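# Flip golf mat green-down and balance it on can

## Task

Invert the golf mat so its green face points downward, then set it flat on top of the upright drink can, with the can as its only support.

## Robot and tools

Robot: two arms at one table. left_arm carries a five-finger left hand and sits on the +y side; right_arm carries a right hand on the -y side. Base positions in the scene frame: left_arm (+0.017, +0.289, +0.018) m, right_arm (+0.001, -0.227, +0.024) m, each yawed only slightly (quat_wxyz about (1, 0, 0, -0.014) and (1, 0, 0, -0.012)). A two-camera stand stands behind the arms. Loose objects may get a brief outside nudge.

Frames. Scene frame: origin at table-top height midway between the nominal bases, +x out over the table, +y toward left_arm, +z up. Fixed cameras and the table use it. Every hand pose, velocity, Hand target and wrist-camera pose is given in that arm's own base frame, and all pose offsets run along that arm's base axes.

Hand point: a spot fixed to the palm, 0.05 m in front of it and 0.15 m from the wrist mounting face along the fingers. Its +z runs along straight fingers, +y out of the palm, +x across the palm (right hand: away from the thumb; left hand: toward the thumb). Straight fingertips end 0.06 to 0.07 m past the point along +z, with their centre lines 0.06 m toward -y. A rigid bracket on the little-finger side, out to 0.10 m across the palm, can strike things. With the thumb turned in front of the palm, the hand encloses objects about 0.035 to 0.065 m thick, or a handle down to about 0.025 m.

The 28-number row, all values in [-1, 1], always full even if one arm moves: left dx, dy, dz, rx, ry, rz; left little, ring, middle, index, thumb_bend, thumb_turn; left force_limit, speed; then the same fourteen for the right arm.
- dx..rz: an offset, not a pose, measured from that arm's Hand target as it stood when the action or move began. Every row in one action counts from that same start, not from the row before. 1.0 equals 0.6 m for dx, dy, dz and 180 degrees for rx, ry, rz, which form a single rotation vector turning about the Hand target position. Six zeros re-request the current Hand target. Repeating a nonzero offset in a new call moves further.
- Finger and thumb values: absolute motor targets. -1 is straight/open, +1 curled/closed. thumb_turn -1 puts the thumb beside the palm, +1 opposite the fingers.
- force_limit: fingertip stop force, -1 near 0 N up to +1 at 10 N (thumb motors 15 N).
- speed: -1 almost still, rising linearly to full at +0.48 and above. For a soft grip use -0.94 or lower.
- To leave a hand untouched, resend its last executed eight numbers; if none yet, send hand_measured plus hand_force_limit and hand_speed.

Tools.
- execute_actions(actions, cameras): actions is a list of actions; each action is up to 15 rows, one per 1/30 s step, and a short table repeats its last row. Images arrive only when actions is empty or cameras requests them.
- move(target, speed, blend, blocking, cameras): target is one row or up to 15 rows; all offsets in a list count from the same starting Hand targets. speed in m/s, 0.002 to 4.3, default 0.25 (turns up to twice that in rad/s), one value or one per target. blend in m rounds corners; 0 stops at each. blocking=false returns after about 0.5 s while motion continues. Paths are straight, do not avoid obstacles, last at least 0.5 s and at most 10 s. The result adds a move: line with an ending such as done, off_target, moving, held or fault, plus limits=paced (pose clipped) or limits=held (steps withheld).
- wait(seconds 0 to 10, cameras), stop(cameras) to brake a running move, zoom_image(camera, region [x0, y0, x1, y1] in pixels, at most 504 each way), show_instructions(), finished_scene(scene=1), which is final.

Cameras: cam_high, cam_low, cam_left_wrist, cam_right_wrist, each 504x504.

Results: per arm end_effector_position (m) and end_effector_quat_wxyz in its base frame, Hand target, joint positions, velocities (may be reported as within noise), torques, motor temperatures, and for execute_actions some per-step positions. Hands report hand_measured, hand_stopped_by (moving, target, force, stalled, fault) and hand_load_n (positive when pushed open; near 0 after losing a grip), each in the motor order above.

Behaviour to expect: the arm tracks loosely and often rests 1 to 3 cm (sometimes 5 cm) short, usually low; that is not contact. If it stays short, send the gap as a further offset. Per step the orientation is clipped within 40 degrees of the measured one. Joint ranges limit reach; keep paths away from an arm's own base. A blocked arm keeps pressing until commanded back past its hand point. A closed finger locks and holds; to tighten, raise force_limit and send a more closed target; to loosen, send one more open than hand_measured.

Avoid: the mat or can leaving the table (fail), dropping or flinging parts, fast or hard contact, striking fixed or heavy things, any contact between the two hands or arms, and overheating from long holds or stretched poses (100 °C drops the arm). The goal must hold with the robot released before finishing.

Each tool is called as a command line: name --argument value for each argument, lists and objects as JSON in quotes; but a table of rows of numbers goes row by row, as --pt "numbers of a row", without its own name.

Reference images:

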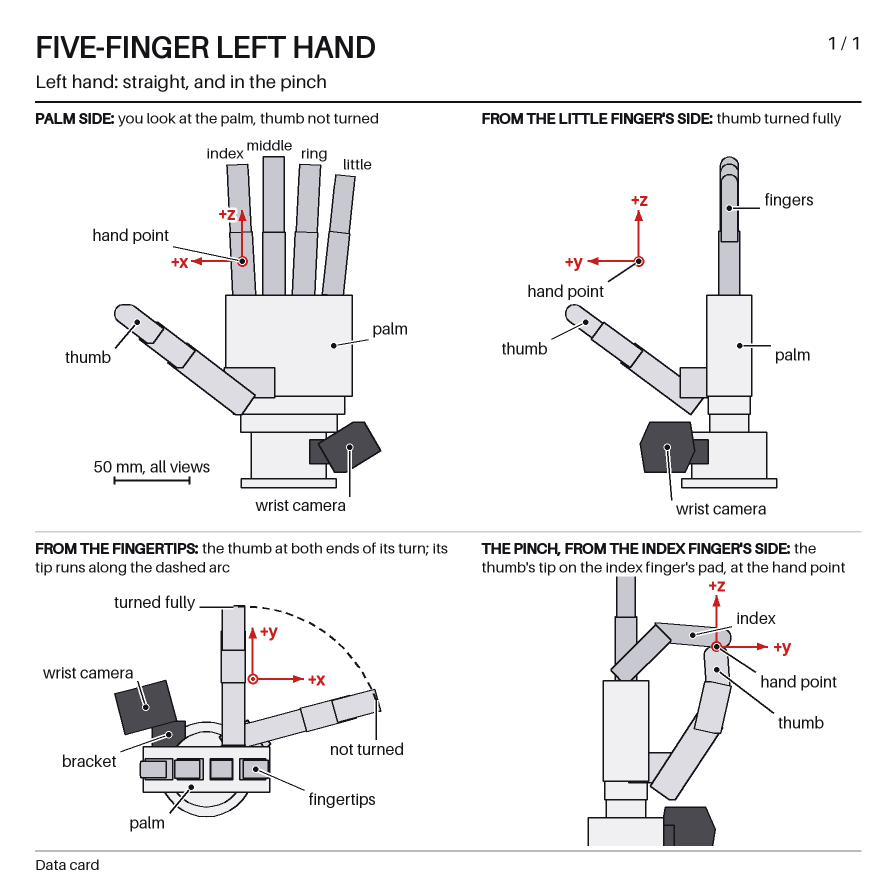

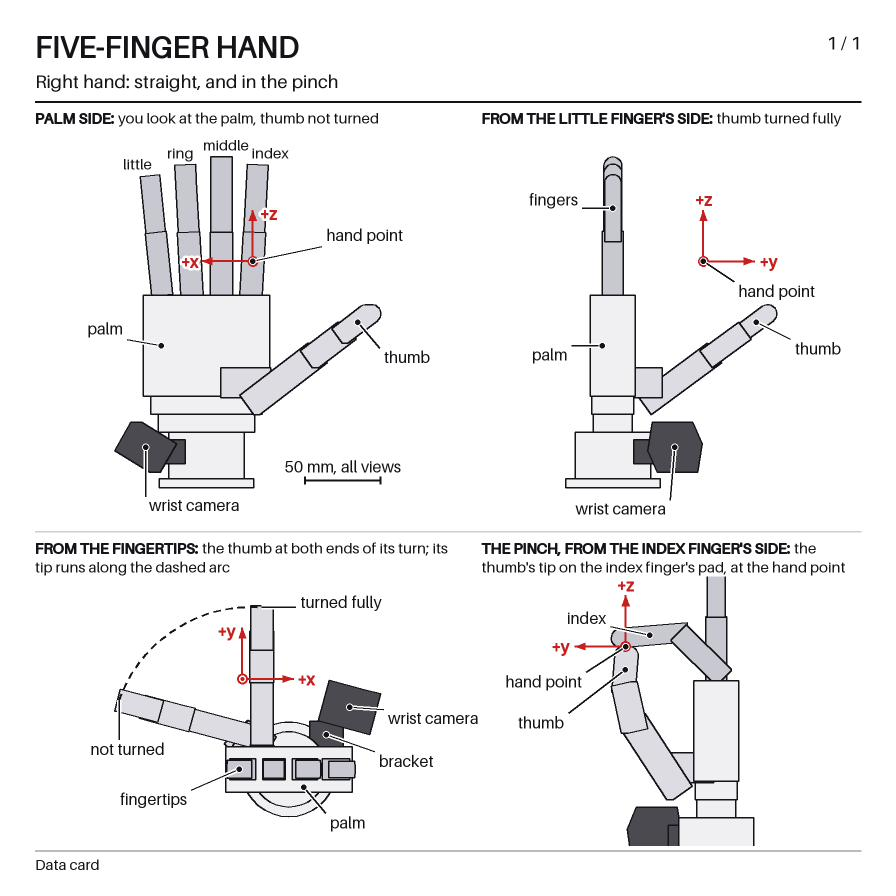

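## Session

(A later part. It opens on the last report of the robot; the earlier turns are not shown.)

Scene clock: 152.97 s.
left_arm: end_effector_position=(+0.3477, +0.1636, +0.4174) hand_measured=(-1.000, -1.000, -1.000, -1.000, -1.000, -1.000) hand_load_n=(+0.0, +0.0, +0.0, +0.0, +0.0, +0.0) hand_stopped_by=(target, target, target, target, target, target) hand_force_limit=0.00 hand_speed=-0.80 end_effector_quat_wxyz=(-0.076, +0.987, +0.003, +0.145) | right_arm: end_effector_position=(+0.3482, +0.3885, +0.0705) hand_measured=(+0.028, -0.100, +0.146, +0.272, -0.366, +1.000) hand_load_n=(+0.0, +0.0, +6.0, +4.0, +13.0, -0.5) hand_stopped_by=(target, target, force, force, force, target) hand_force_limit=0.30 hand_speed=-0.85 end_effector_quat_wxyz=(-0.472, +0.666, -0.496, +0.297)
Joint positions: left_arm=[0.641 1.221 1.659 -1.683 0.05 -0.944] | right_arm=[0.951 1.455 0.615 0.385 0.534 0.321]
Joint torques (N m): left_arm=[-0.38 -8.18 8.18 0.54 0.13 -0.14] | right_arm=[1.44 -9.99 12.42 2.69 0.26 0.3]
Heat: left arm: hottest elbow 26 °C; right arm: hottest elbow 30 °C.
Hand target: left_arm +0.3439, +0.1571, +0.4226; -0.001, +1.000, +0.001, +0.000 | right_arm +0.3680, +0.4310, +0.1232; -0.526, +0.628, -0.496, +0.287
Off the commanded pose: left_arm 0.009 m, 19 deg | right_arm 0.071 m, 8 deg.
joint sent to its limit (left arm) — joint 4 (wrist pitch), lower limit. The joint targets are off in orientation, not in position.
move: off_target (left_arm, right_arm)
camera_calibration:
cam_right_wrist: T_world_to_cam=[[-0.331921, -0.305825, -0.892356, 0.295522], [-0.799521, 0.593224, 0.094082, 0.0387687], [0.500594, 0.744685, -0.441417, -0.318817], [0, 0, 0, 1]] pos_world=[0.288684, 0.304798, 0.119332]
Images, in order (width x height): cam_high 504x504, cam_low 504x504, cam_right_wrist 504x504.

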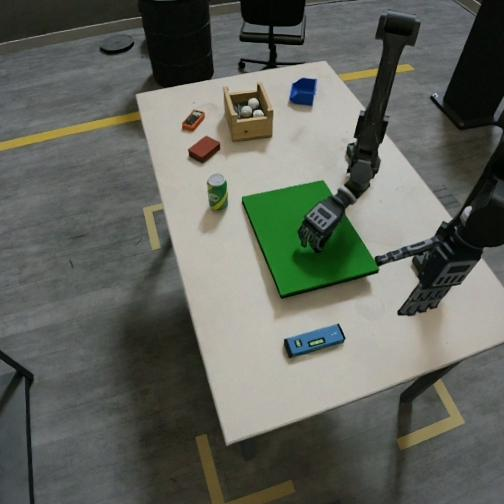

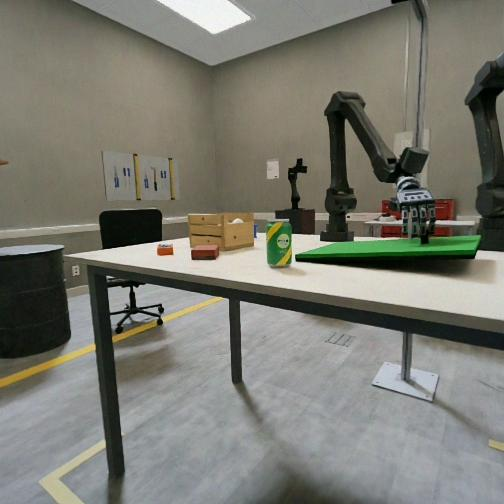

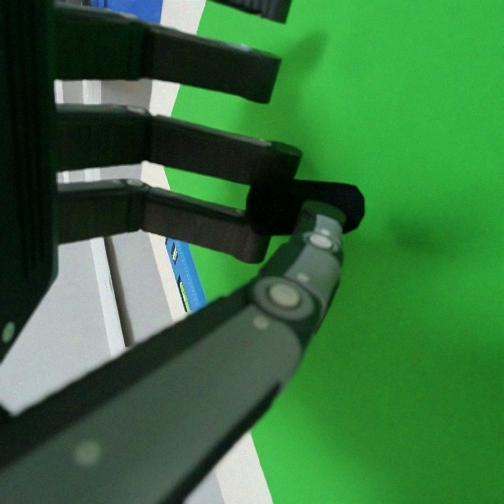

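move --pt "0 0 0 0 0 0 -1 -1 -1 -1 -1 -1 0 -0.8 0.0 -0.02 0.07 0.0556 0 0 -0.1 -0.1 0.6 0.6 0.35 1 0.3 -0.85" --pt "0 0 0 0 0 0 -1 -1 -1 -1 -1 -1 0 -0.8 -0.005 -0.0767 0.1397 0.111 0 0 -0.1 -0.1 0.6 0.6 0.35 1 0.3 -0.85" --speed 0.07 --blend '[0.02,0]' --cameras '["cam_right_wrist","cam_low","cam_high"]'

Scene clock: 156.43 s.
left_arm: end_effector_position=(+0.3477, +0.1636, +0.4174) hand_measured=(-1.000, -1.000, -1.000, -1.000, -1.000, -1.000) hand_load_n=(+0.0, +0.0, +0.0, +0.0, +0.0, +0.0) hand_stopped_by=(target, target, target, target, target, target) hand_force_limit=0.00 hand_speed=-0.80 end_effector_quat_wxyz=(-0.076, +0.987, +0.003, +0.145) | right_arm: end_effector_position=(+0.3538, +0.3780, +0.1527) hand_measured=(+0.028, -0.100, +0.146, +0.272, -0.366, +1.000) hand_load_n=(+0.0, +0.0, +5.5, +5.0, +12.5, -1.5) hand_stopped_by=(target, target, force, force, force, target) hand_force_limit=0.30 hand_speed=-0.85 end_effector_quat_wxyz=(+0.574, -0.577, +0.542, -0.207)
Joint positions: left_arm=[0.641 1.221 1.659 -1.683 0.05 -0.944] | right_arm=[0.854 1.264 0.557 0.431 0.371 0.51]
Joint torques (N m): left_arm=[-0.44 -8.18 8.18 0.54 0.13 -0.14] | right_arm=[-0.5 -10.75 8.46 4.15 -0.11 0.45]
Heat: left arm: hottest elbow 26 °C; right arm: hottest elbow 30 °C.
Hand target: left_arm +0.3439, +0.1571, +0.4226; -0.001, +1.000, +0.001, +0.000 | right_arm +0.3651, +0.3851, +0.2072; +0.627, -0.527, +0.539, -0.197
Off the commanded pose: left_arm 0.009 m, 19 deg | right_arm 0.056 m, 8 deg.
joint sent to its limit (left arm) — joint 4 (wrist pitch), lower limit. The joint targets are off in orientation, not in position.
move: off_target (left_arm, right_arm)
camera_calibration:
cam_right_wrist: T_world_to_cam=[[-0.34079, 0.00963236, -0.94009, 0.258717], [-0.795289, 0.530318, 0.293732, 0.0334274], [0.501376, 0.847744, -0.173066, -0.357673], [0, 0, 0, 1]] pos_world=[0.294081, 0.282996, 0.171497]
Images, in order (width x height): cam_high 504x504, cam_low 504x504, cam_right_wrist 504x504.

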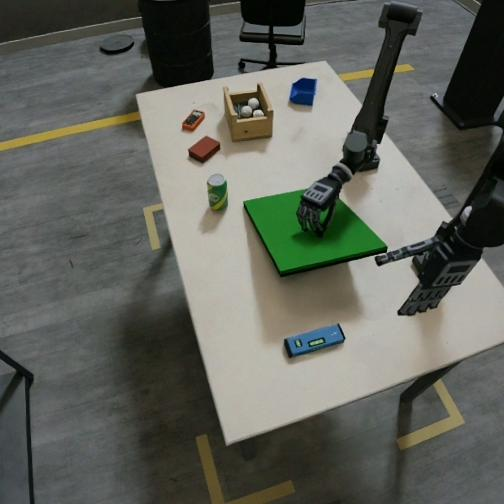

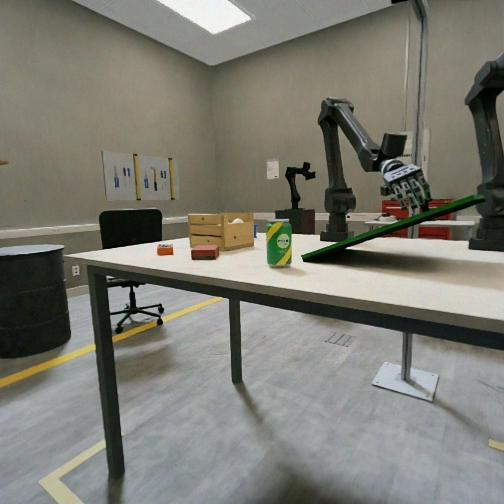

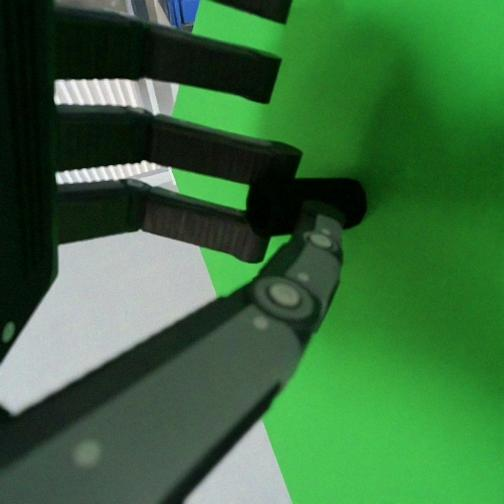

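move --pt "0 0 0 0 0 0 -1 -1 -1 -1 -1 -1 0 -0.8 -0.0085 -0.1835 0.138 0.111 0 0 -0.1 -0.1 0.6 0.6 0.35 1 0.3 -0.85" --speed 0.07 --cameras '["cam_right_wrist","cam_low","cam_high"]'

Scene clock: 160.13 s.
left_arm: end_effector_position=(+0.3477, +0.1636, +0.4174) hand_measured=(-1.000, -1.000, -1.000, -1.000, -1.000, -1.000) hand_load_n=(+0.0, +0.0, +0.0, +0.0, +0.0, +0.0) hand_stopped_by=(target, target, target, target, target, target) hand_force_limit=0.00 hand_speed=-0.80 end_effector_quat_wxyz=(-0.076, +0.987, +0.003, +0.145) | right_arm: end_effector_position=(+0.3547, +0.2809, +0.2524) hand_measured=(+0.028, -0.100, +0.146, +0.272, -0.366, +1.000) hand_load_n=(+0.0, +0.0, +5.5, +3.5, +13.5, -2.0) hand_stopped_by=(target, target, force, force, force, target) hand_force_limit=0.30 hand_speed=-0.85 end_effector_quat_wxyz=(+0.680, -0.444, +0.575, -0.102)
Joint positions: left_arm=[0.641 1.221 1.659 -1.683 0.05 -0.944] | right_arm=[0.546 0.914 0.416 0.443 0.039 0.767]
Joint torques (N m): left_arm=[-0.38 -8.18 8.18 0.54 0.12 -0.14] | right_arm=[-0.91 -6.07 9.48 2.89 -0.02 0.46]
Heat: left arm: hottest elbow 26 °C; right arm: hottest elbow 30 °C.
Hand target: left_arm +0.3439, +0.1571, +0.4226; -0.001, +1.000, +0.001, +0.000 | right_arm +0.3600, +0.2749, +0.2898; +0.709, -0.410, +0.565, -0.100
Off the commanded pose: left_arm 0.009 m, 19 deg | right_arm 0.038 m, 5 deg.
joint sent to its limit (left arm) — joint 4 (wrist pitch), lower limit. The joint targets are off in orientation, not in position.
move: off_target (left_arm, right_arm)
camera_calibration:
cam_right_wrist: T_world_to_cam=[[-0.327434, 0.38647, -0.862223, 0.223408], [-0.790585, 0.387686, 0.473999, 0.04927], [0.517458, 0.836863, 0.178596, -0.349969], [0, 0, 0, 1]] pos_world=[0.293198, 0.187434, 0.231777]
Images, in order (width x height): cam_high 504x504, cam_low 504x504, cam_right_wrist 504x504.

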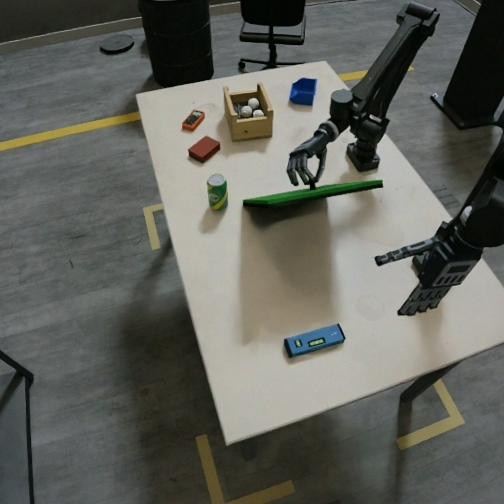

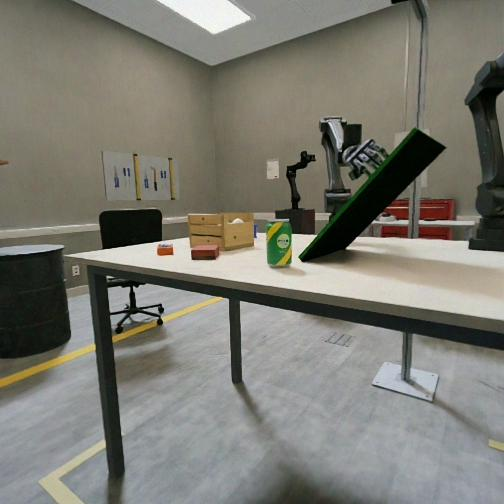

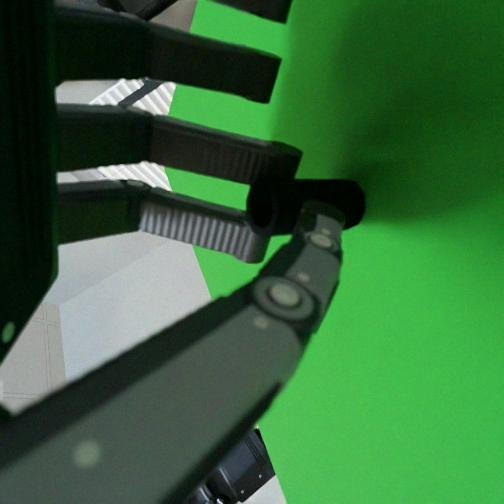

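move --pt "0 0 0 0 0 0 -1 -1 -1 -1 -1 -1 0 -0.8 0.0 -0.183 0.032 0.139 0 0 -0.1 -0.1 0.6 0.6 0.35 1 0.3 -0.85" --speed 0.07 --cameras '["cam_right_wrist","cam_low","cam_high"]'

Scene clock: 164.30 s.
left_arm: end_effector_position=(+0.3477, +0.1636, +0.4174) hand_measured=(-1.000, -1.000, -1.000, -1.000, -1.000, -1.000) hand_load_n=(+0.0, +0.0, +0.0, +0.0, +0.0, +0.0) hand_stopped_by=(target, target, target, target, target, target) hand_force_limit=0.00 hand_speed=-0.80 end_effector_quat_wxyz=(-0.076, +0.987, +0.003, +0.145) | right_arm: end_effector_position=(+0.3542, +0.1742, +0.2985) hand_measured=(+0.028, -0.100, +0.146, +0.272, -0.366, +1.000) hand_load_n=(+0.0, +0.0, +5.5, +7.5, +11.0, -4.0) hand_stopped_by=(target, target, force, force, force, target) hand_force_limit=0.30 hand_speed=-0.85 end_effector_quat_wxyz=(+0.771, -0.265, +0.578, +0.028)
Joint positions: left_arm=[0.641 1.221 1.659 -1.683 0.05 -0.944] | right_arm=[0.136 0.89 0.257 0.836 -0.323 1.242]
Joint torques (N m): left_arm=[-0.38 -8.12 8.17 0.53 0.12 -0.14] | right_arm=[-1.26 -1.61 7.8 3.1 0.31 0.39]
Heat: left arm: hottest elbow 26 °C; right arm: hottest elbow 30 °C.
Hand target: left_arm +0.3439, +0.1571, +0.4226; -0.001, +1.000, +0.001, +0.000 | right_arm +0.3601, +0.1652, +0.3091; +0.781, -0.247, +0.573, +0.024
Off the commanded pose: left_arm 0.009 m, 19 deg | right_arm 0.015 m, 2 deg.
joint sent to its limit (left arm) — joint 4 (wrist pitch), lower limit. The joint targets are off in orientation, not in position.
move: off_target (left_arm, right_arm)
camera_calibration:
cam_right_wrist: T_world_to_cam=[[-0.303396, 0.745835, -0.593027, 0.152743], [-0.799033, 0.139932, 0.584778, 0.0815736], [0.519132, 0.651267, 0.553492, -0.348827], [0, 0, 0, 1]] pos_world=[0.292609, 0.101844, 0.235951]
Images, in order (width x height): cam_high 504x504, cam_low 504x504, cam_right_wrist 504x504.

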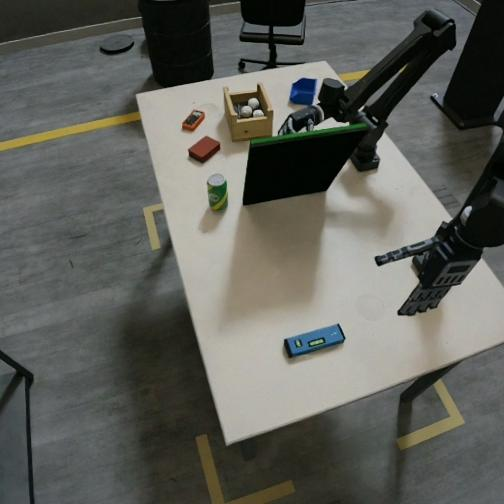

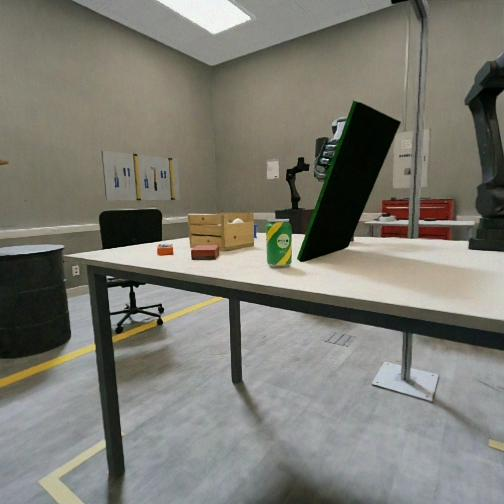

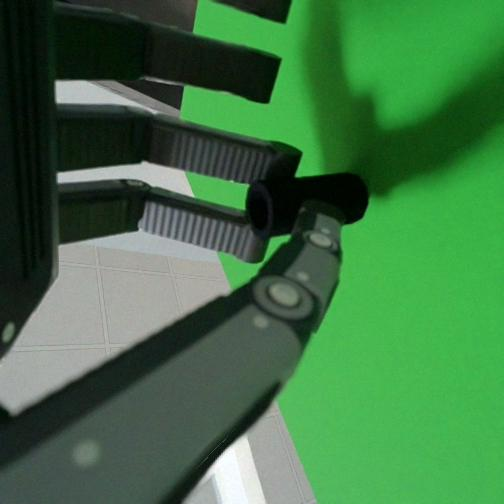

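move --pt "0 0 0 0 0 0 -1 -1 -1 -1 -1 -1 0 -0.8 0.0 -0.112 -0.035 0.072 0 0 -0.1 -0.1 0.6 0.6 0.35 1 0.3 -0.85" --speed 0.06 --cameras '["cam_right_wrist","cam_low","cam_high"]'

Scene clock: 167.20 s.
left_arm: end_effector_position=(+0.3477, +0.1636, +0.4174) hand_measured=(-1.000, -1.000, -1.000, -1.000, -1.000, -1.000) hand_load_n=(+0.0, +0.0, +0.0, +0.0, +0.0, +0.0) hand_stopped_by=(target, target, target, target, target, target) hand_force_limit=0.00 hand_speed=-0.80 end_effector_quat_wxyz=(-0.076, +0.987, +0.003, +0.145) | right_arm: end_effector_position=(+0.3507, +0.1071, +0.3049) hand_measured=(+0.028, -0.100, +0.146, +0.272, -0.366, +1.000) hand_load_n=(+0.0, +0.0, +4.5, +11.5, +10.0, +0.5) hand_stopped_by=(target, target, force, force, force, target) hand_force_limit=0.30 hand_speed=-0.85 end_effector_quat_wxyz=(+0.816, -0.168, +0.545, +0.099)
Joint positions: left_arm=[0.641 1.221 1.659 -1.683 0.05 -0.944] | right_arm=[-0.104 1.169 0.193 1.384 -0.487 1.592]
Joint torques (N m): left_arm=[-0.44 -8.12 8.2 0.54 0.13 -0.14] | right_arm=[-1.14 -0.67 4.48 1.16 0.41 0.01]
Heat: left arm: hottest elbow 26 °C; right arm: hottest elbow 30 °C.
Hand target: left_arm +0.3439, +0.1571, +0.4226; -0.001, +1.000, +0.001, +0.000 | right_arm +0.3600, +0.0979, +0.2880; +0.804, -0.157, +0.567, +0.089
Off the commanded pose: left_arm 0.009 m, 19 deg | right_arm 0.021 m, 3 deg.
joint sent to its limit (left arm) — joint 4 (wrist pitch), lower limit. The joint targets are off in orientation, not in position.
move: off_target (left_arm, right_arm)
camera_calibration:
cam_right_wrist: T_world_to_cam=[[-0.282951, 0.871406, -0.400737, 0.126259], [-0.834753, -0.0179667, 0.550332, 0.12428], [0.472362, 0.490233, 0.732492, -0.327747], [0, 0, 0, 1]] pos_world=[0.294284, 0.052883, 0.222274]
Images, in order (width x height): cam_high 504x504, cam_low 504x504, cam_right_wrist 504x504.

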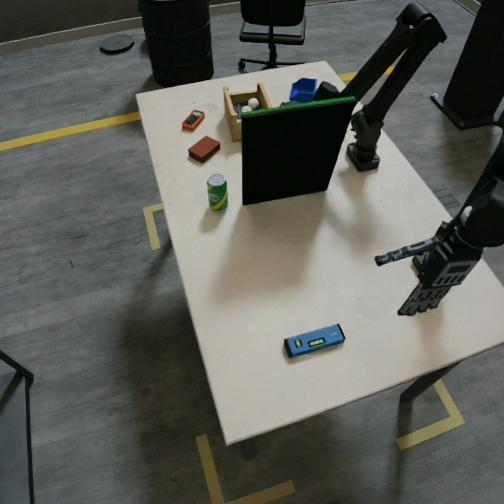

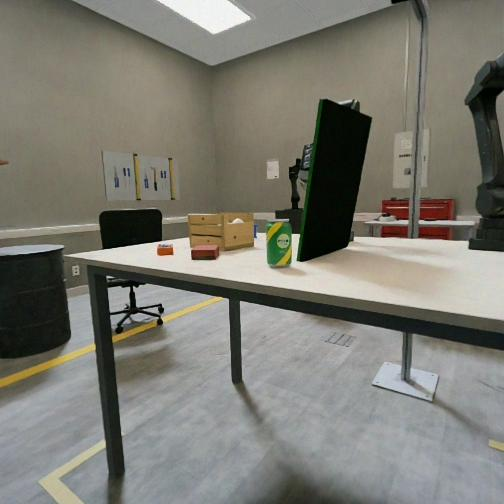

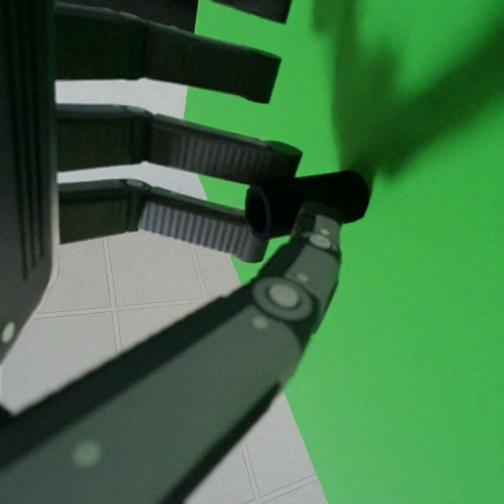

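move --pt "0 0 0 0 0 0 -1 -1 -1 -1 -1 -1 0 -0.8 0.0 -0.068 0.015 0.045 0 0 -0.1 -0.1 0.6 0.6 0.35 1 0.3 -0.85" --speed 0.05 --cameras '["cam_right_wrist","cam_low","cam_high"]'

Scene clock: 170.00 s.
left_arm: end_effector_position=(+0.3477, +0.1636, +0.4174) hand_measured=(-1.000, -1.000, -1.000, -1.000, -1.000, -1.000) hand_load_n=(+0.0, -0.5, +0.0, +0.0, +0.0, +0.0) hand_stopped_by=(target, target, target, target, target, target) hand_force_limit=0.00 hand_speed=-0.80 end_effector_quat_wxyz=(-0.076, +0.987, +0.003, +0.145) | right_arm: end_effector_position=(+0.3536, +0.0637, +0.3057) hand_measured=(+0.028, -0.100, +0.146, +0.272, -0.366, +1.000) hand_load_n=(+0.0, +0.0, +5.0, +11.0, +9.5, -1.5) hand_stopped_by=(target, target, force, force, force, target) hand_force_limit=0.30 hand_speed=-0.85 end_effector_quat_wxyz=(+0.819, -0.109, +0.548, +0.132)
Joint positions: left_arm=[0.641 1.221 1.659 -1.683 0.05 -0.944] | right_arm=[-0.237 1.287 0.193 1.551 -0.545 1.783]
Joint torques (N m): left_arm=[-0.44 -8.18 8.2 0.54 0.13 -0.14] | right_arm=[-0.73 -2.14 4.3 1.46 0.26 0.09]
Heat: left arm: hottest elbow 26 °C; right arm: hottest elbow 29 °C.
Hand target: left_arm +0.3439, +0.1571, +0.4226; -0.001, +1.000, +0.001, +0.000 | right_arm +0.3600, +0.0571, +0.2970; +0.813, -0.100, +0.559, +0.129
Off the commanded pose: left_arm 0.009 m, 19 deg | right_arm 0.013 m, 2 deg.
joint sent to its limit (left arm) — joint 4 (wrist pitch), lower limit. The joint targets are off in orientation, not in position.
move: off_target (left_arm, right_arm)
camera_calibration:
cam_right_wrist: T_world_to_cam=[[-0.281756, 0.919261, -0.274906, 0.123311], [-0.821833, -0.0833496, 0.563599, 0.121172], [0.495181, 0.384724, 0.778963, -0.324071], [0, 0, 0, 1]] pos_world=[0.2948, 0.0214224, 0.218046]
Images, in order (width x height): cam_high 504x504, cam_low 504x504, cam_right_wrist 504x504.

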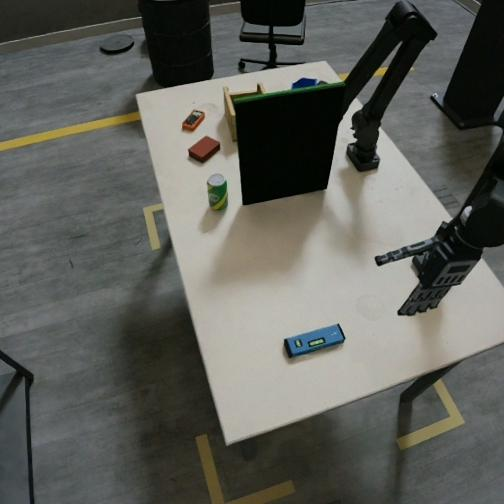

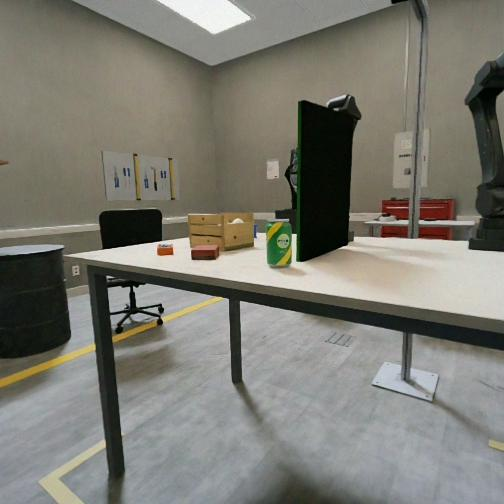

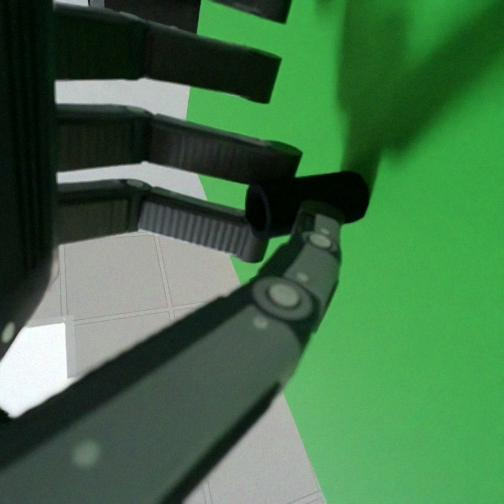

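zoom_image --camera "cam_low" --region '[250, 90, 400, 280]'

zoom_image --camera "cam_high" --region '[180, 60, 380, 220]'

Scaled by 2.653 from the camera's 504x504 image, which has a finer 720x720 frame.

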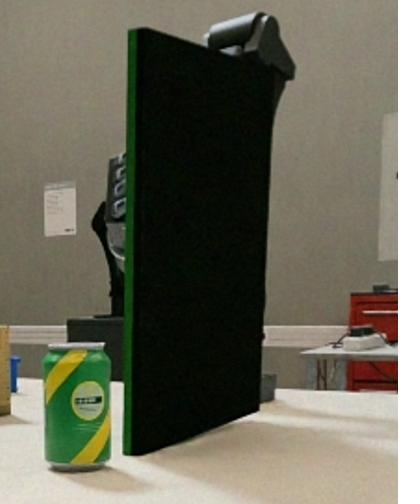

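Scaled by 2.520 from the camera's 504x504 image, which has a finer 720x720 frame.

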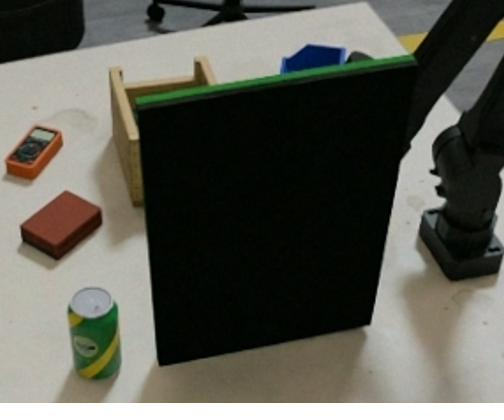

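move --pt "0.027 -0.395 0.046 0.025 -0.366 -0.404 -1 -1 -1 -1 -1 1 0 0.2 0 0 0 0 0 0 -0.1 -0.1 0.6 0.6 0.35 1 0.3 -0.85" --pt "-0.043 -0.86 0.03 0.0147 0.7004 0.7004 -1 -1 -1 -1 -1 1 0 0.2 0 0 0 0 0 0 -0.1 -0.1 0.6 0.6 0.35 1 0.3 -0.85" --speed 0.3 --blend '[0.04,0]' --cameras '["cam_left_wrist","cam_low","cam_high"]'

Scene clock: 181.43 s.
left_arm: end_effector_position=(+0.3131, -0.3519, +0.4201) hand_measured=(-1.000, -1.000, -1.000, -1.000, -1.000, +1.000) hand_load_n=(+0.0, +0.0, +0.0, +0.0, +0.0, +0.0) hand_stopped_by=(target, target, target, target, target, target) hand_force_limit=0.00 hand_speed=0.20 end_effector_quat_wxyz=(-0.029, -0.009, +0.713, -0.701) | right_arm: end_effector_position=(+0.3536, +0.0637, +0.3057) hand_measured=(+0.028, -0.100, +0.146, +0.272, -0.366, +1.000) hand_load_n=(+0.0, +0.0, +5.0, +11.0, +9.5, -1.5) hand_stopped_by=(target, target, force, force, force, target) hand_force_limit=0.30 hand_speed=-0.85 end_effector_quat_wxyz=(+0.819, -0.109, +0.548, +0.132)
Joint positions: left_arm=[-0.424 1.157 1.106 0.008 1.175 -0.015] | right_arm=[-0.237 1.287 0.193 1.551 -0.545 1.784]
Joint torques (N m): left_arm=[-0.73 -6.71 13.7 2.19 0.12 0.02] | right_arm=[-0.62 -2.02 4.31 1.47 0.26 0.09]
Heat: left arm: hottest elbow 26 °C; right arm: hottest elbow 29 °C.
Hand target: left_arm +0.3181, -0.3589, +0.4406; -0.015, +0.014, +0.706, -0.707 | right_arm +0.3600, +0.0571, +0.2970; +0.813, -0.100, +0.559, +0.129
Off the commanded pose: left_arm 0.022 m, 3 deg | right_arm 0.013 m, 2 deg.
move: off_target (left_arm, right_arm)
camera_calibration:
cam_left_wrist: T_world_to_cam=[[-0.255871, -0.0260658, 0.966359, -0.330044], [-0.813343, 0.546097, -0.200626, 0.533004], [-0.522496, -0.837316, -0.160931, 0.0483539], [0, 0, 0, 1]] pos_world=[0.374331, -0.259187, 0.433657]
Images, in order (width x height): cam_high 504x504, cam_low 504x504, cam_left_wrist 504x504.

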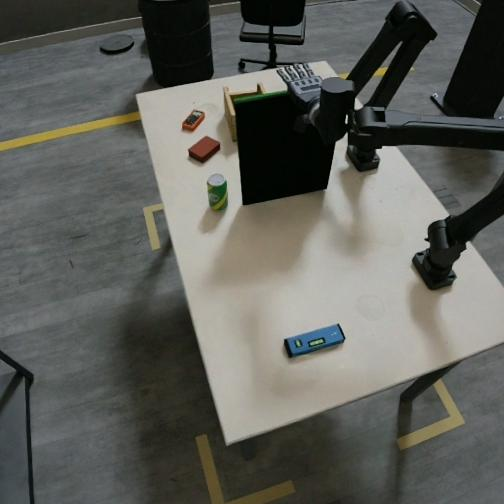

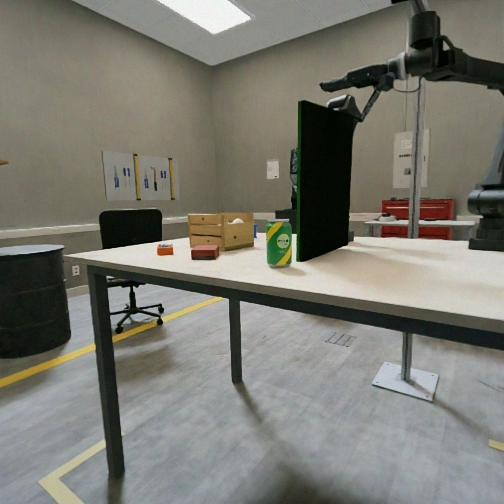

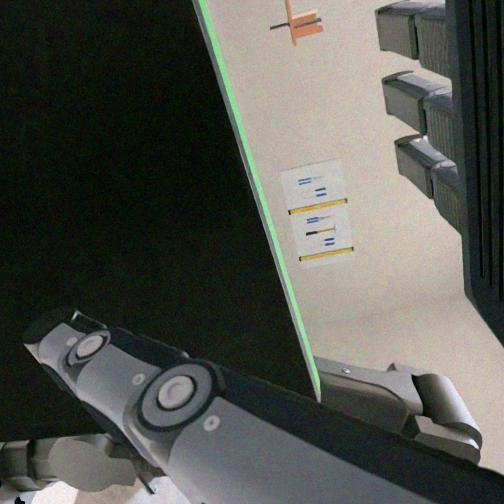

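execute_actions --actions '[]'

Scene clock: 182.27 s.
left_arm: end_effector_position=(+0.3131, -0.3519, +0.4201) hand_measured=(-1.000, -1.000, -1.000, -1.000, -1.000, +1.000) hand_load_n=(+0.0, +0.0, +0.0, +0.0, +0.0, +0.5) hand_stopped_by=(target, target, target, target, target, target) hand_force_limit=0.00 hand_speed=0.20 end_effector_quat_wxyz=(-0.029, -0.009, +0.713, -0.701) | right_arm: end_effector_position=(+0.3536, +0.0637, +0.3057) hand_measured=(+0.028, -0.100, +0.146, +0.272, -0.366, +1.000) hand_load_n=(+0.0, +0.0, +5.0, +11.0, +9.5, -1.5) hand_stopped_by=(target, target, force, force, force, target) hand_force_limit=0.30 hand_speed=-0.85 end_effector_quat_wxyz=(+0.819, -0.109, +0.548, +0.132)
Joint positions: left_arm=[-0.424 1.157 1.106 0.008 1.175 -0.015] | right_arm=[-0.237 1.287 0.193 1.551 -0.545 1.784]
Joint velocities: within noise
Joint torques (N m): left_arm=[-0.73 -6.71 13.67 2.18 0.11 0.02] | right_arm=[-0.62 -1.96 4.36 1.51 0.26 0.1]
Motor temperatures (°C): left_arm=[21 21 26 21 22 21] | right_arm=[21 24 28 22 20 24]
Heat: left arm: hottest elbow 26 °C; right arm: hottest elbow 28 °C.
Hand target: left_arm +0.3180, -0.3589, +0.4406; -0.015, +0.014, +0.706, -0.707 | right_arm +0.3600, +0.0571, +0.2970; +0.813, -0.100, +0.559, +0.129
Off the commanded pose: left_arm 0.022 m, 3 deg | right_arm 0.013 m, 2 deg.
camera_calibration:
cam_left_wrist: T_world_to_cam=[[-0.256322, -0.0260305, 0.966241, -0.329815], [-0.813259, 0.546075, -0.201028, 0.533141], [-0.522407, -0.837332, -0.16114, 0.0484075], [0, 0, 0, 1]] pos_world=[0.374331, -0.259187, 0.433657]
cam_right_wrist: T_world_to_cam=[[-0.281915, 0.919323, -0.274534, 0.123247], [-0.821731, -0.0836513, 0.563703, 0.121043], [0.49526, 0.384509, 0.779019, -0.324052], [0, 0, 0, 1]] pos_world=[0.2947, 0.0214223, 0.218046]

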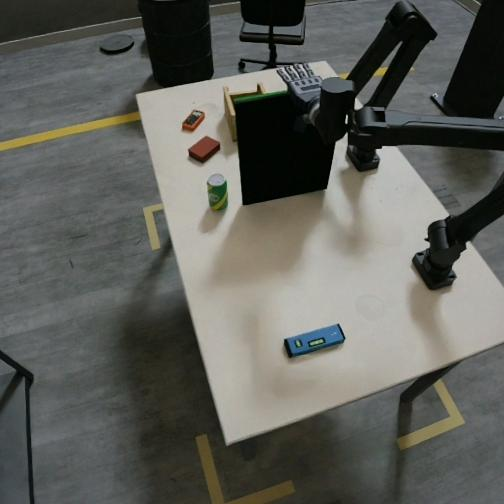

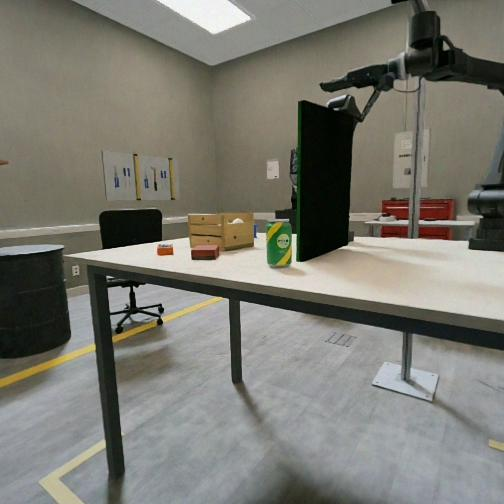

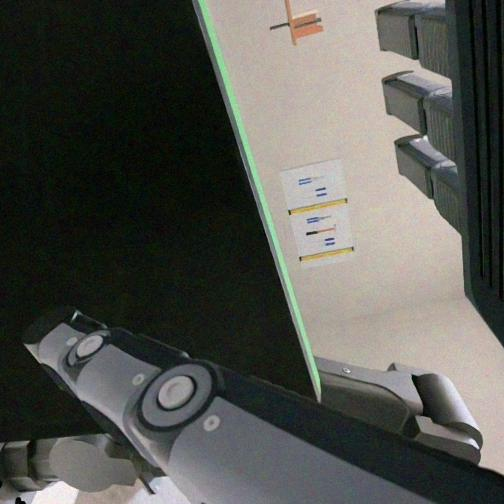

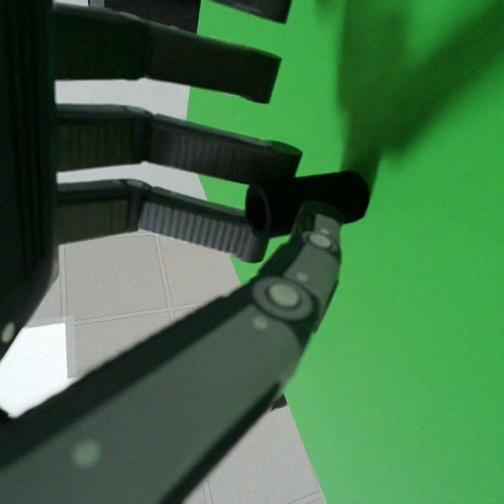

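move --target '[0.0865,-0.1118,0.027,-0.005,-0.014,-0.003,-1,-1,-1,-1,-1,1,0,0.2,0,0,0,0,0,0,-0.1,-0.1,0.6,0.6,0.35,1,0.3,-0.85]' --speed 0.12 --cameras '["cam_high","cam_low","cam_left_wrist"]'

Scene clock: 187.80 s.
left_arm: end_effector_position=(+0.3638, -0.4169, +0.4397) hand_measured=(-1.000, -1.000, -1.000, -1.000, -1.000, +1.000) hand_load_n=(+0.0, +0.0, +0.0, +0.0, +0.0, +0.0) hand_stopped_by=(target, target, target, target, target, target) hand_force_limit=0.00 hand_speed=0.20 end_effector_quat_wxyz=(-0.016, +0.016, +0.707, -0.706) | right_arm: end_effector_position=(+0.3536, +0.0637, +0.3057) hand_measured=(+0.028, -0.100, +0.146, +0.272, -0.366, +1.000) hand_load_n=(+0.0, +0.0, +5.0, +11.0, +9.5, -1.5) hand_stopped_by=(target, target, force, force, force, target) hand_force_limit=0.30 hand_speed=-0.85 end_effector_quat_wxyz=(+0.819, -0.109, +0.548, +0.132)
Joint positions: left_arm=[-0.507 1.351 1.313 0.034 1.108 0.003] | right_arm=[-0.237 1.287 0.193 1.551 -0.545 1.784]
Joint torques (N m): left_arm=[-0.73 -9 13.74 2.02 -0.16 0] | right_arm=[-0.67 -1.96 4.33 1.48 0.26 0.11]
Heat: left arm: hottest elbow 27 °C; right arm: hottest elbow 28 °C.
Hand target: left_arm +0.3698, -0.4261, +0.4569; -0.003, +0.033, +0.701, -0.712 | right_arm +0.3600, +0.0571, +0.2970; +0.813, -0.100, +0.559, +0.129
Off the commanded pose: left_arm 0.020 m, 3 deg | right_arm 0.013 m, 2 deg.
move: off_target (left_arm, right_arm)
camera_calibration:
cam_left_wrist: T_world_to_cam=[[-0.308376, -0.00509354, 0.951251, -0.303173], [-0.792045, 0.555206, -0.253792, 0.633011], [-0.526847, -0.831697, -0.175247, 0.0337763], [0, 0, 0, 1]] pos_world=[0.425677, -0.324904, 0.454966]
Images, in order (width x height): cam_high 504x504, cam_low 504x504, cam_left_wrist 504x504.

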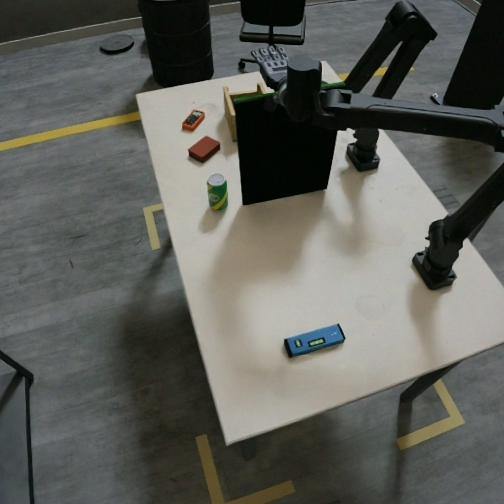

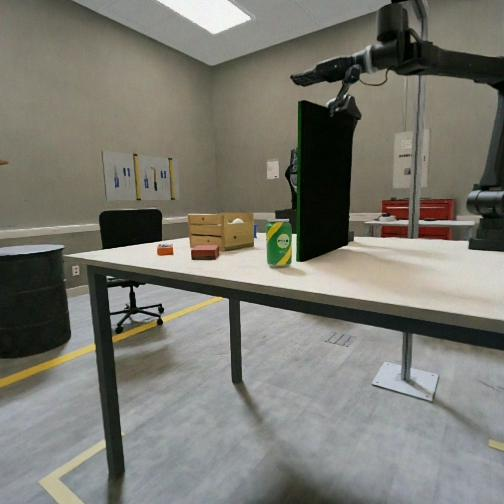

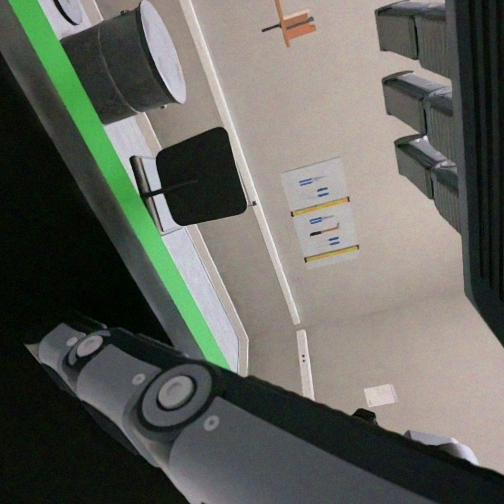

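zoom_image --camera "cam_left_wrist" --region '[0, 150, 300, 450]'

Scaled by 1.680 from the camera's 504x504 image, which has a finer 720x720 frame.

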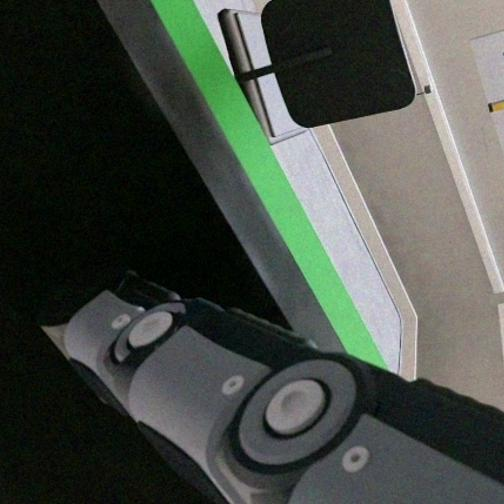

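zoom_image --camera "cam_low" --region '[270, 20, 440, 190]'

zoom_image --camera "cam_high" --region '[210, 30, 360, 180]'

Scaled by 2.965 from the camera's 504x504 image, which has a finer 720x720 frame.

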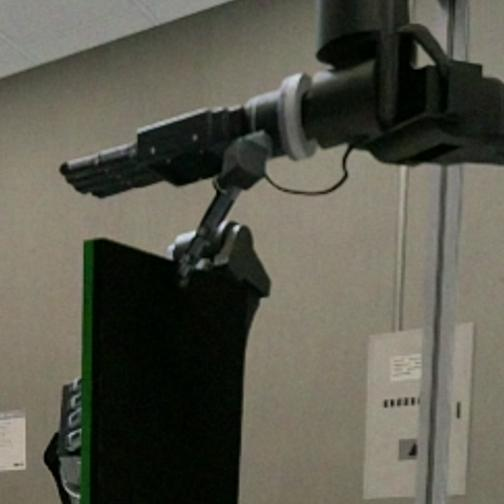

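Scaled by 3.360 from the camera's 504x504 image, which has a finer 720x720 frame.

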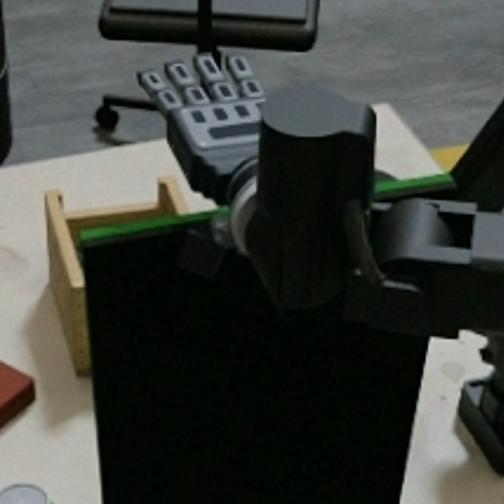

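move --target '[0,0,-0.06,0,0,0,-1,-1,-1,-1,-1,1,0,0.2,0,0,0,0,0,0,-0.1,-0.1,0.6,0.6,0.35,1,0.3,-0.85]' --speed 0.06 --cameras '["cam_low","cam_left_wrist"]'

Scene clock: 190.43 s.
left_arm: end_effector_position=(+0.3683, -0.4192, +0.4261) hand_measured=(-1.000, -1.000, -1.000, -1.000, -1.000, +1.000) hand_load_n=(+0.0, +0.0, +0.0, -0.5, +0.0, +0.0) hand_stopped_by=(target, target, target, target, target, target) hand_force_limit=0.00 hand_speed=0.20 end_effector_quat_wxyz=(-0.003, +0.028, +0.702, -0.712) | right_arm: end_effector_position=(+0.3536, +0.0637, +0.3057) hand_measured=(+0.028, -0.100, +0.146, +0.272, -0.366, +1.000) hand_load_n=(+0.0, +0.0, +5.0, +11.0, +9.5, -1.5) hand_stopped_by=(target, target, force, force, force, target) hand_force_limit=0.30 hand_speed=-0.85 end_effector_quat_wxyz=(+0.819, -0.109, +0.548, +0.132)
Joint positions: left_arm=[-0.507 1.361 1.275 0.117 1.108 0.008] | right_arm=[-0.237 1.287 0.193 1.551 -0.545 1.784]
Joint torques (N m): left_arm=[-0.79 -9.23 9.66 2.4 -0.17 0] | right_arm=[-0.62 -2.02 4.33 1.48 0.27 0.09]
Heat: left arm: hottest elbow 27 °C; right arm: hottest elbow 28 °C.
Hand target: left_arm +0.3699, -0.4261, +0.4208; -0.003, +0.033, +0.701, -0.712 | right_arm +0.3600, +0.0571, +0.2970; +0.813, -0.100, +0.559, +0.129
Off the commanded pose: left_arm 0.009 m, 1 deg | right_arm 0.013 m, 2 deg.
move: off_target (right_arm)
camera_calibration:
cam_left_wrist: T_world_to_cam=[[-0.34174, 0.0108533, 0.939732, -0.264976], [-0.782667, 0.550241, -0.290977, 0.644799], [-0.520237, -0.834936, -0.179545, 0.0298152], [0, 0, 0, 1]] pos_world=[0.429621, -0.327025, 0.441981]
Images, in order (width x height): cam_low 504x504, cam_left_wrist 504x504.

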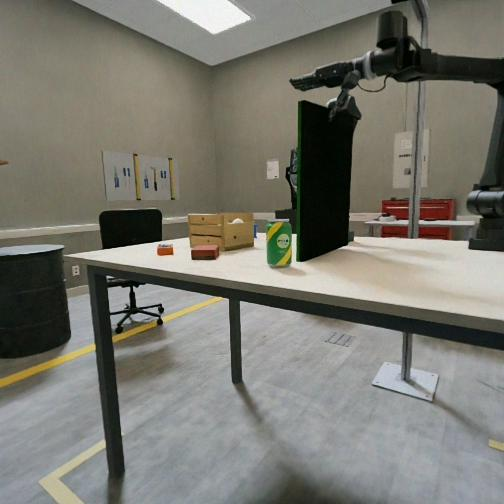

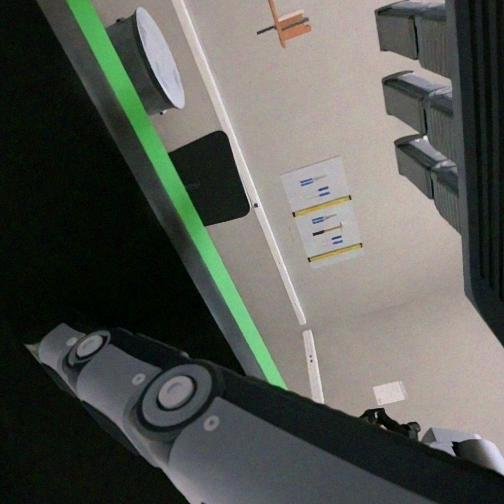

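move --target '[-0.004,0.0,-0.065,0,0,0,-1,-1,-1,-1,-1,1,0,0.2,0,0,0,0,0,0,-0.1,-0.1,0.6,0.6,0.35,1,0.3,-0.85]' --speed 0.06 --cameras '["cam_low","cam_left_wrist"]'

Scene clock: 191.87 s.
left_arm: end_effector_position=(+0.3664, -0.4191, +0.3880) hand_measured=(-1.000, -1.000, -1.000, -1.000, -1.000, +1.000) hand_load_n=(+0.0, +0.0, +0.0, +0.0, +0.0, +0.5) hand_stopped_by=(target, target, target, target, target, target) hand_force_limit=0.00 hand_speed=0.20 end_effector_quat_wxyz=(-0.002, +0.029, +0.701, -0.712) | right_arm: end_effector_position=(+0.3536, +0.0637, +0.3057) hand_measured=(+0.028, -0.100, +0.146, +0.272, -0.366, +1.000) hand_load_n=(+0.0, +0.0, +5.0, +11.0, +9.5, -1.5) hand_stopped_by=(target, target, force, force, force, target) hand_force_limit=0.30 hand_speed=-0.85 end_effector_quat_wxyz=(+0.819, -0.109, +0.548, +0.132)
Joint positions: left_arm=[-0.509 1.37 1.183 0.22 1.106 0.01] | right_arm=[-0.237 1.287 0.193 1.551 -0.545 1.784]
Joint torques (N m): left_arm=[-0.91 -9.23 9.47 2.36 -0.18 -0.01] | right_arm=[-0.62 -2.02 4.34 1.48 0.27 0.1]
Heat: left arm: hottest elbow 27 °C; right arm: hottest elbow 28 °C.
Hand target: left_arm +0.3676, -0.4260, +0.3820; -0.003, +0.033, +0.701, -0.712 | right_arm +0.3600, +0.0571, +0.2970; +0.813, -0.100, +0.559, +0.129
Off the commanded pose: left_arm 0.009 m, 1 deg | right_arm 0.013 m, 2 deg.
move: off_target (right_arm)
camera_calibration:
cam_left_wrist: T_world_to_cam=[[-0.344386, 0.0115436, 0.938757, -0.228166], [-0.782054, 0.549688, -0.293658, 0.632789], [-0.519413, -0.83529, -0.180277, 0.022], [0, 0, 0, 1]] pos_world=[0.427725, -0.326826, 0.403982]
Images, in order (width x height): cam_low 504x504, cam_left_wrist 504x504.

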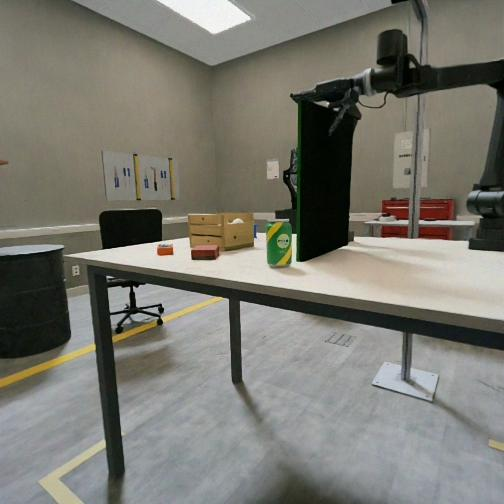

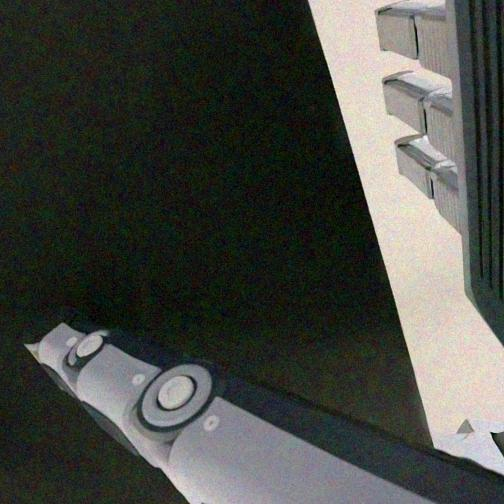

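zoom_image --camera "cam_low" --region '[280, 50, 400, 170]'

Scaled by 4.200 from the camera's 504x504 image, which has a finer 720x720 frame.

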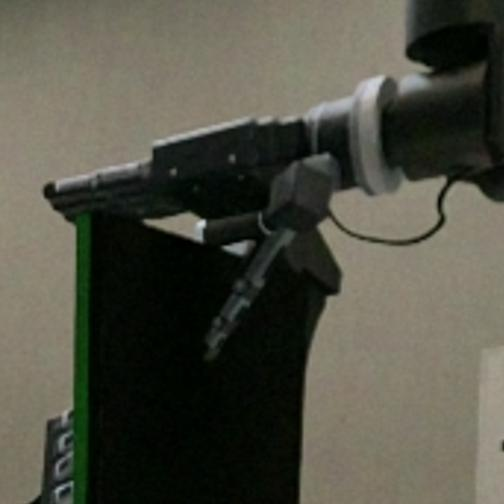

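zoom_image --camera "cam_low" --region '[285, 80, 345, 140]'

Scaled by 8.400 from the camera's 504x504 image, which has a finer 720x720 frame.

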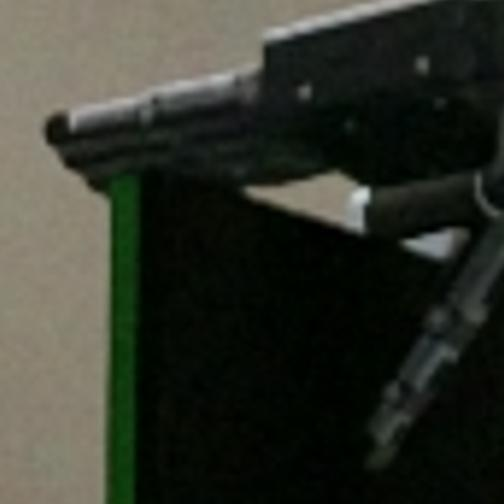

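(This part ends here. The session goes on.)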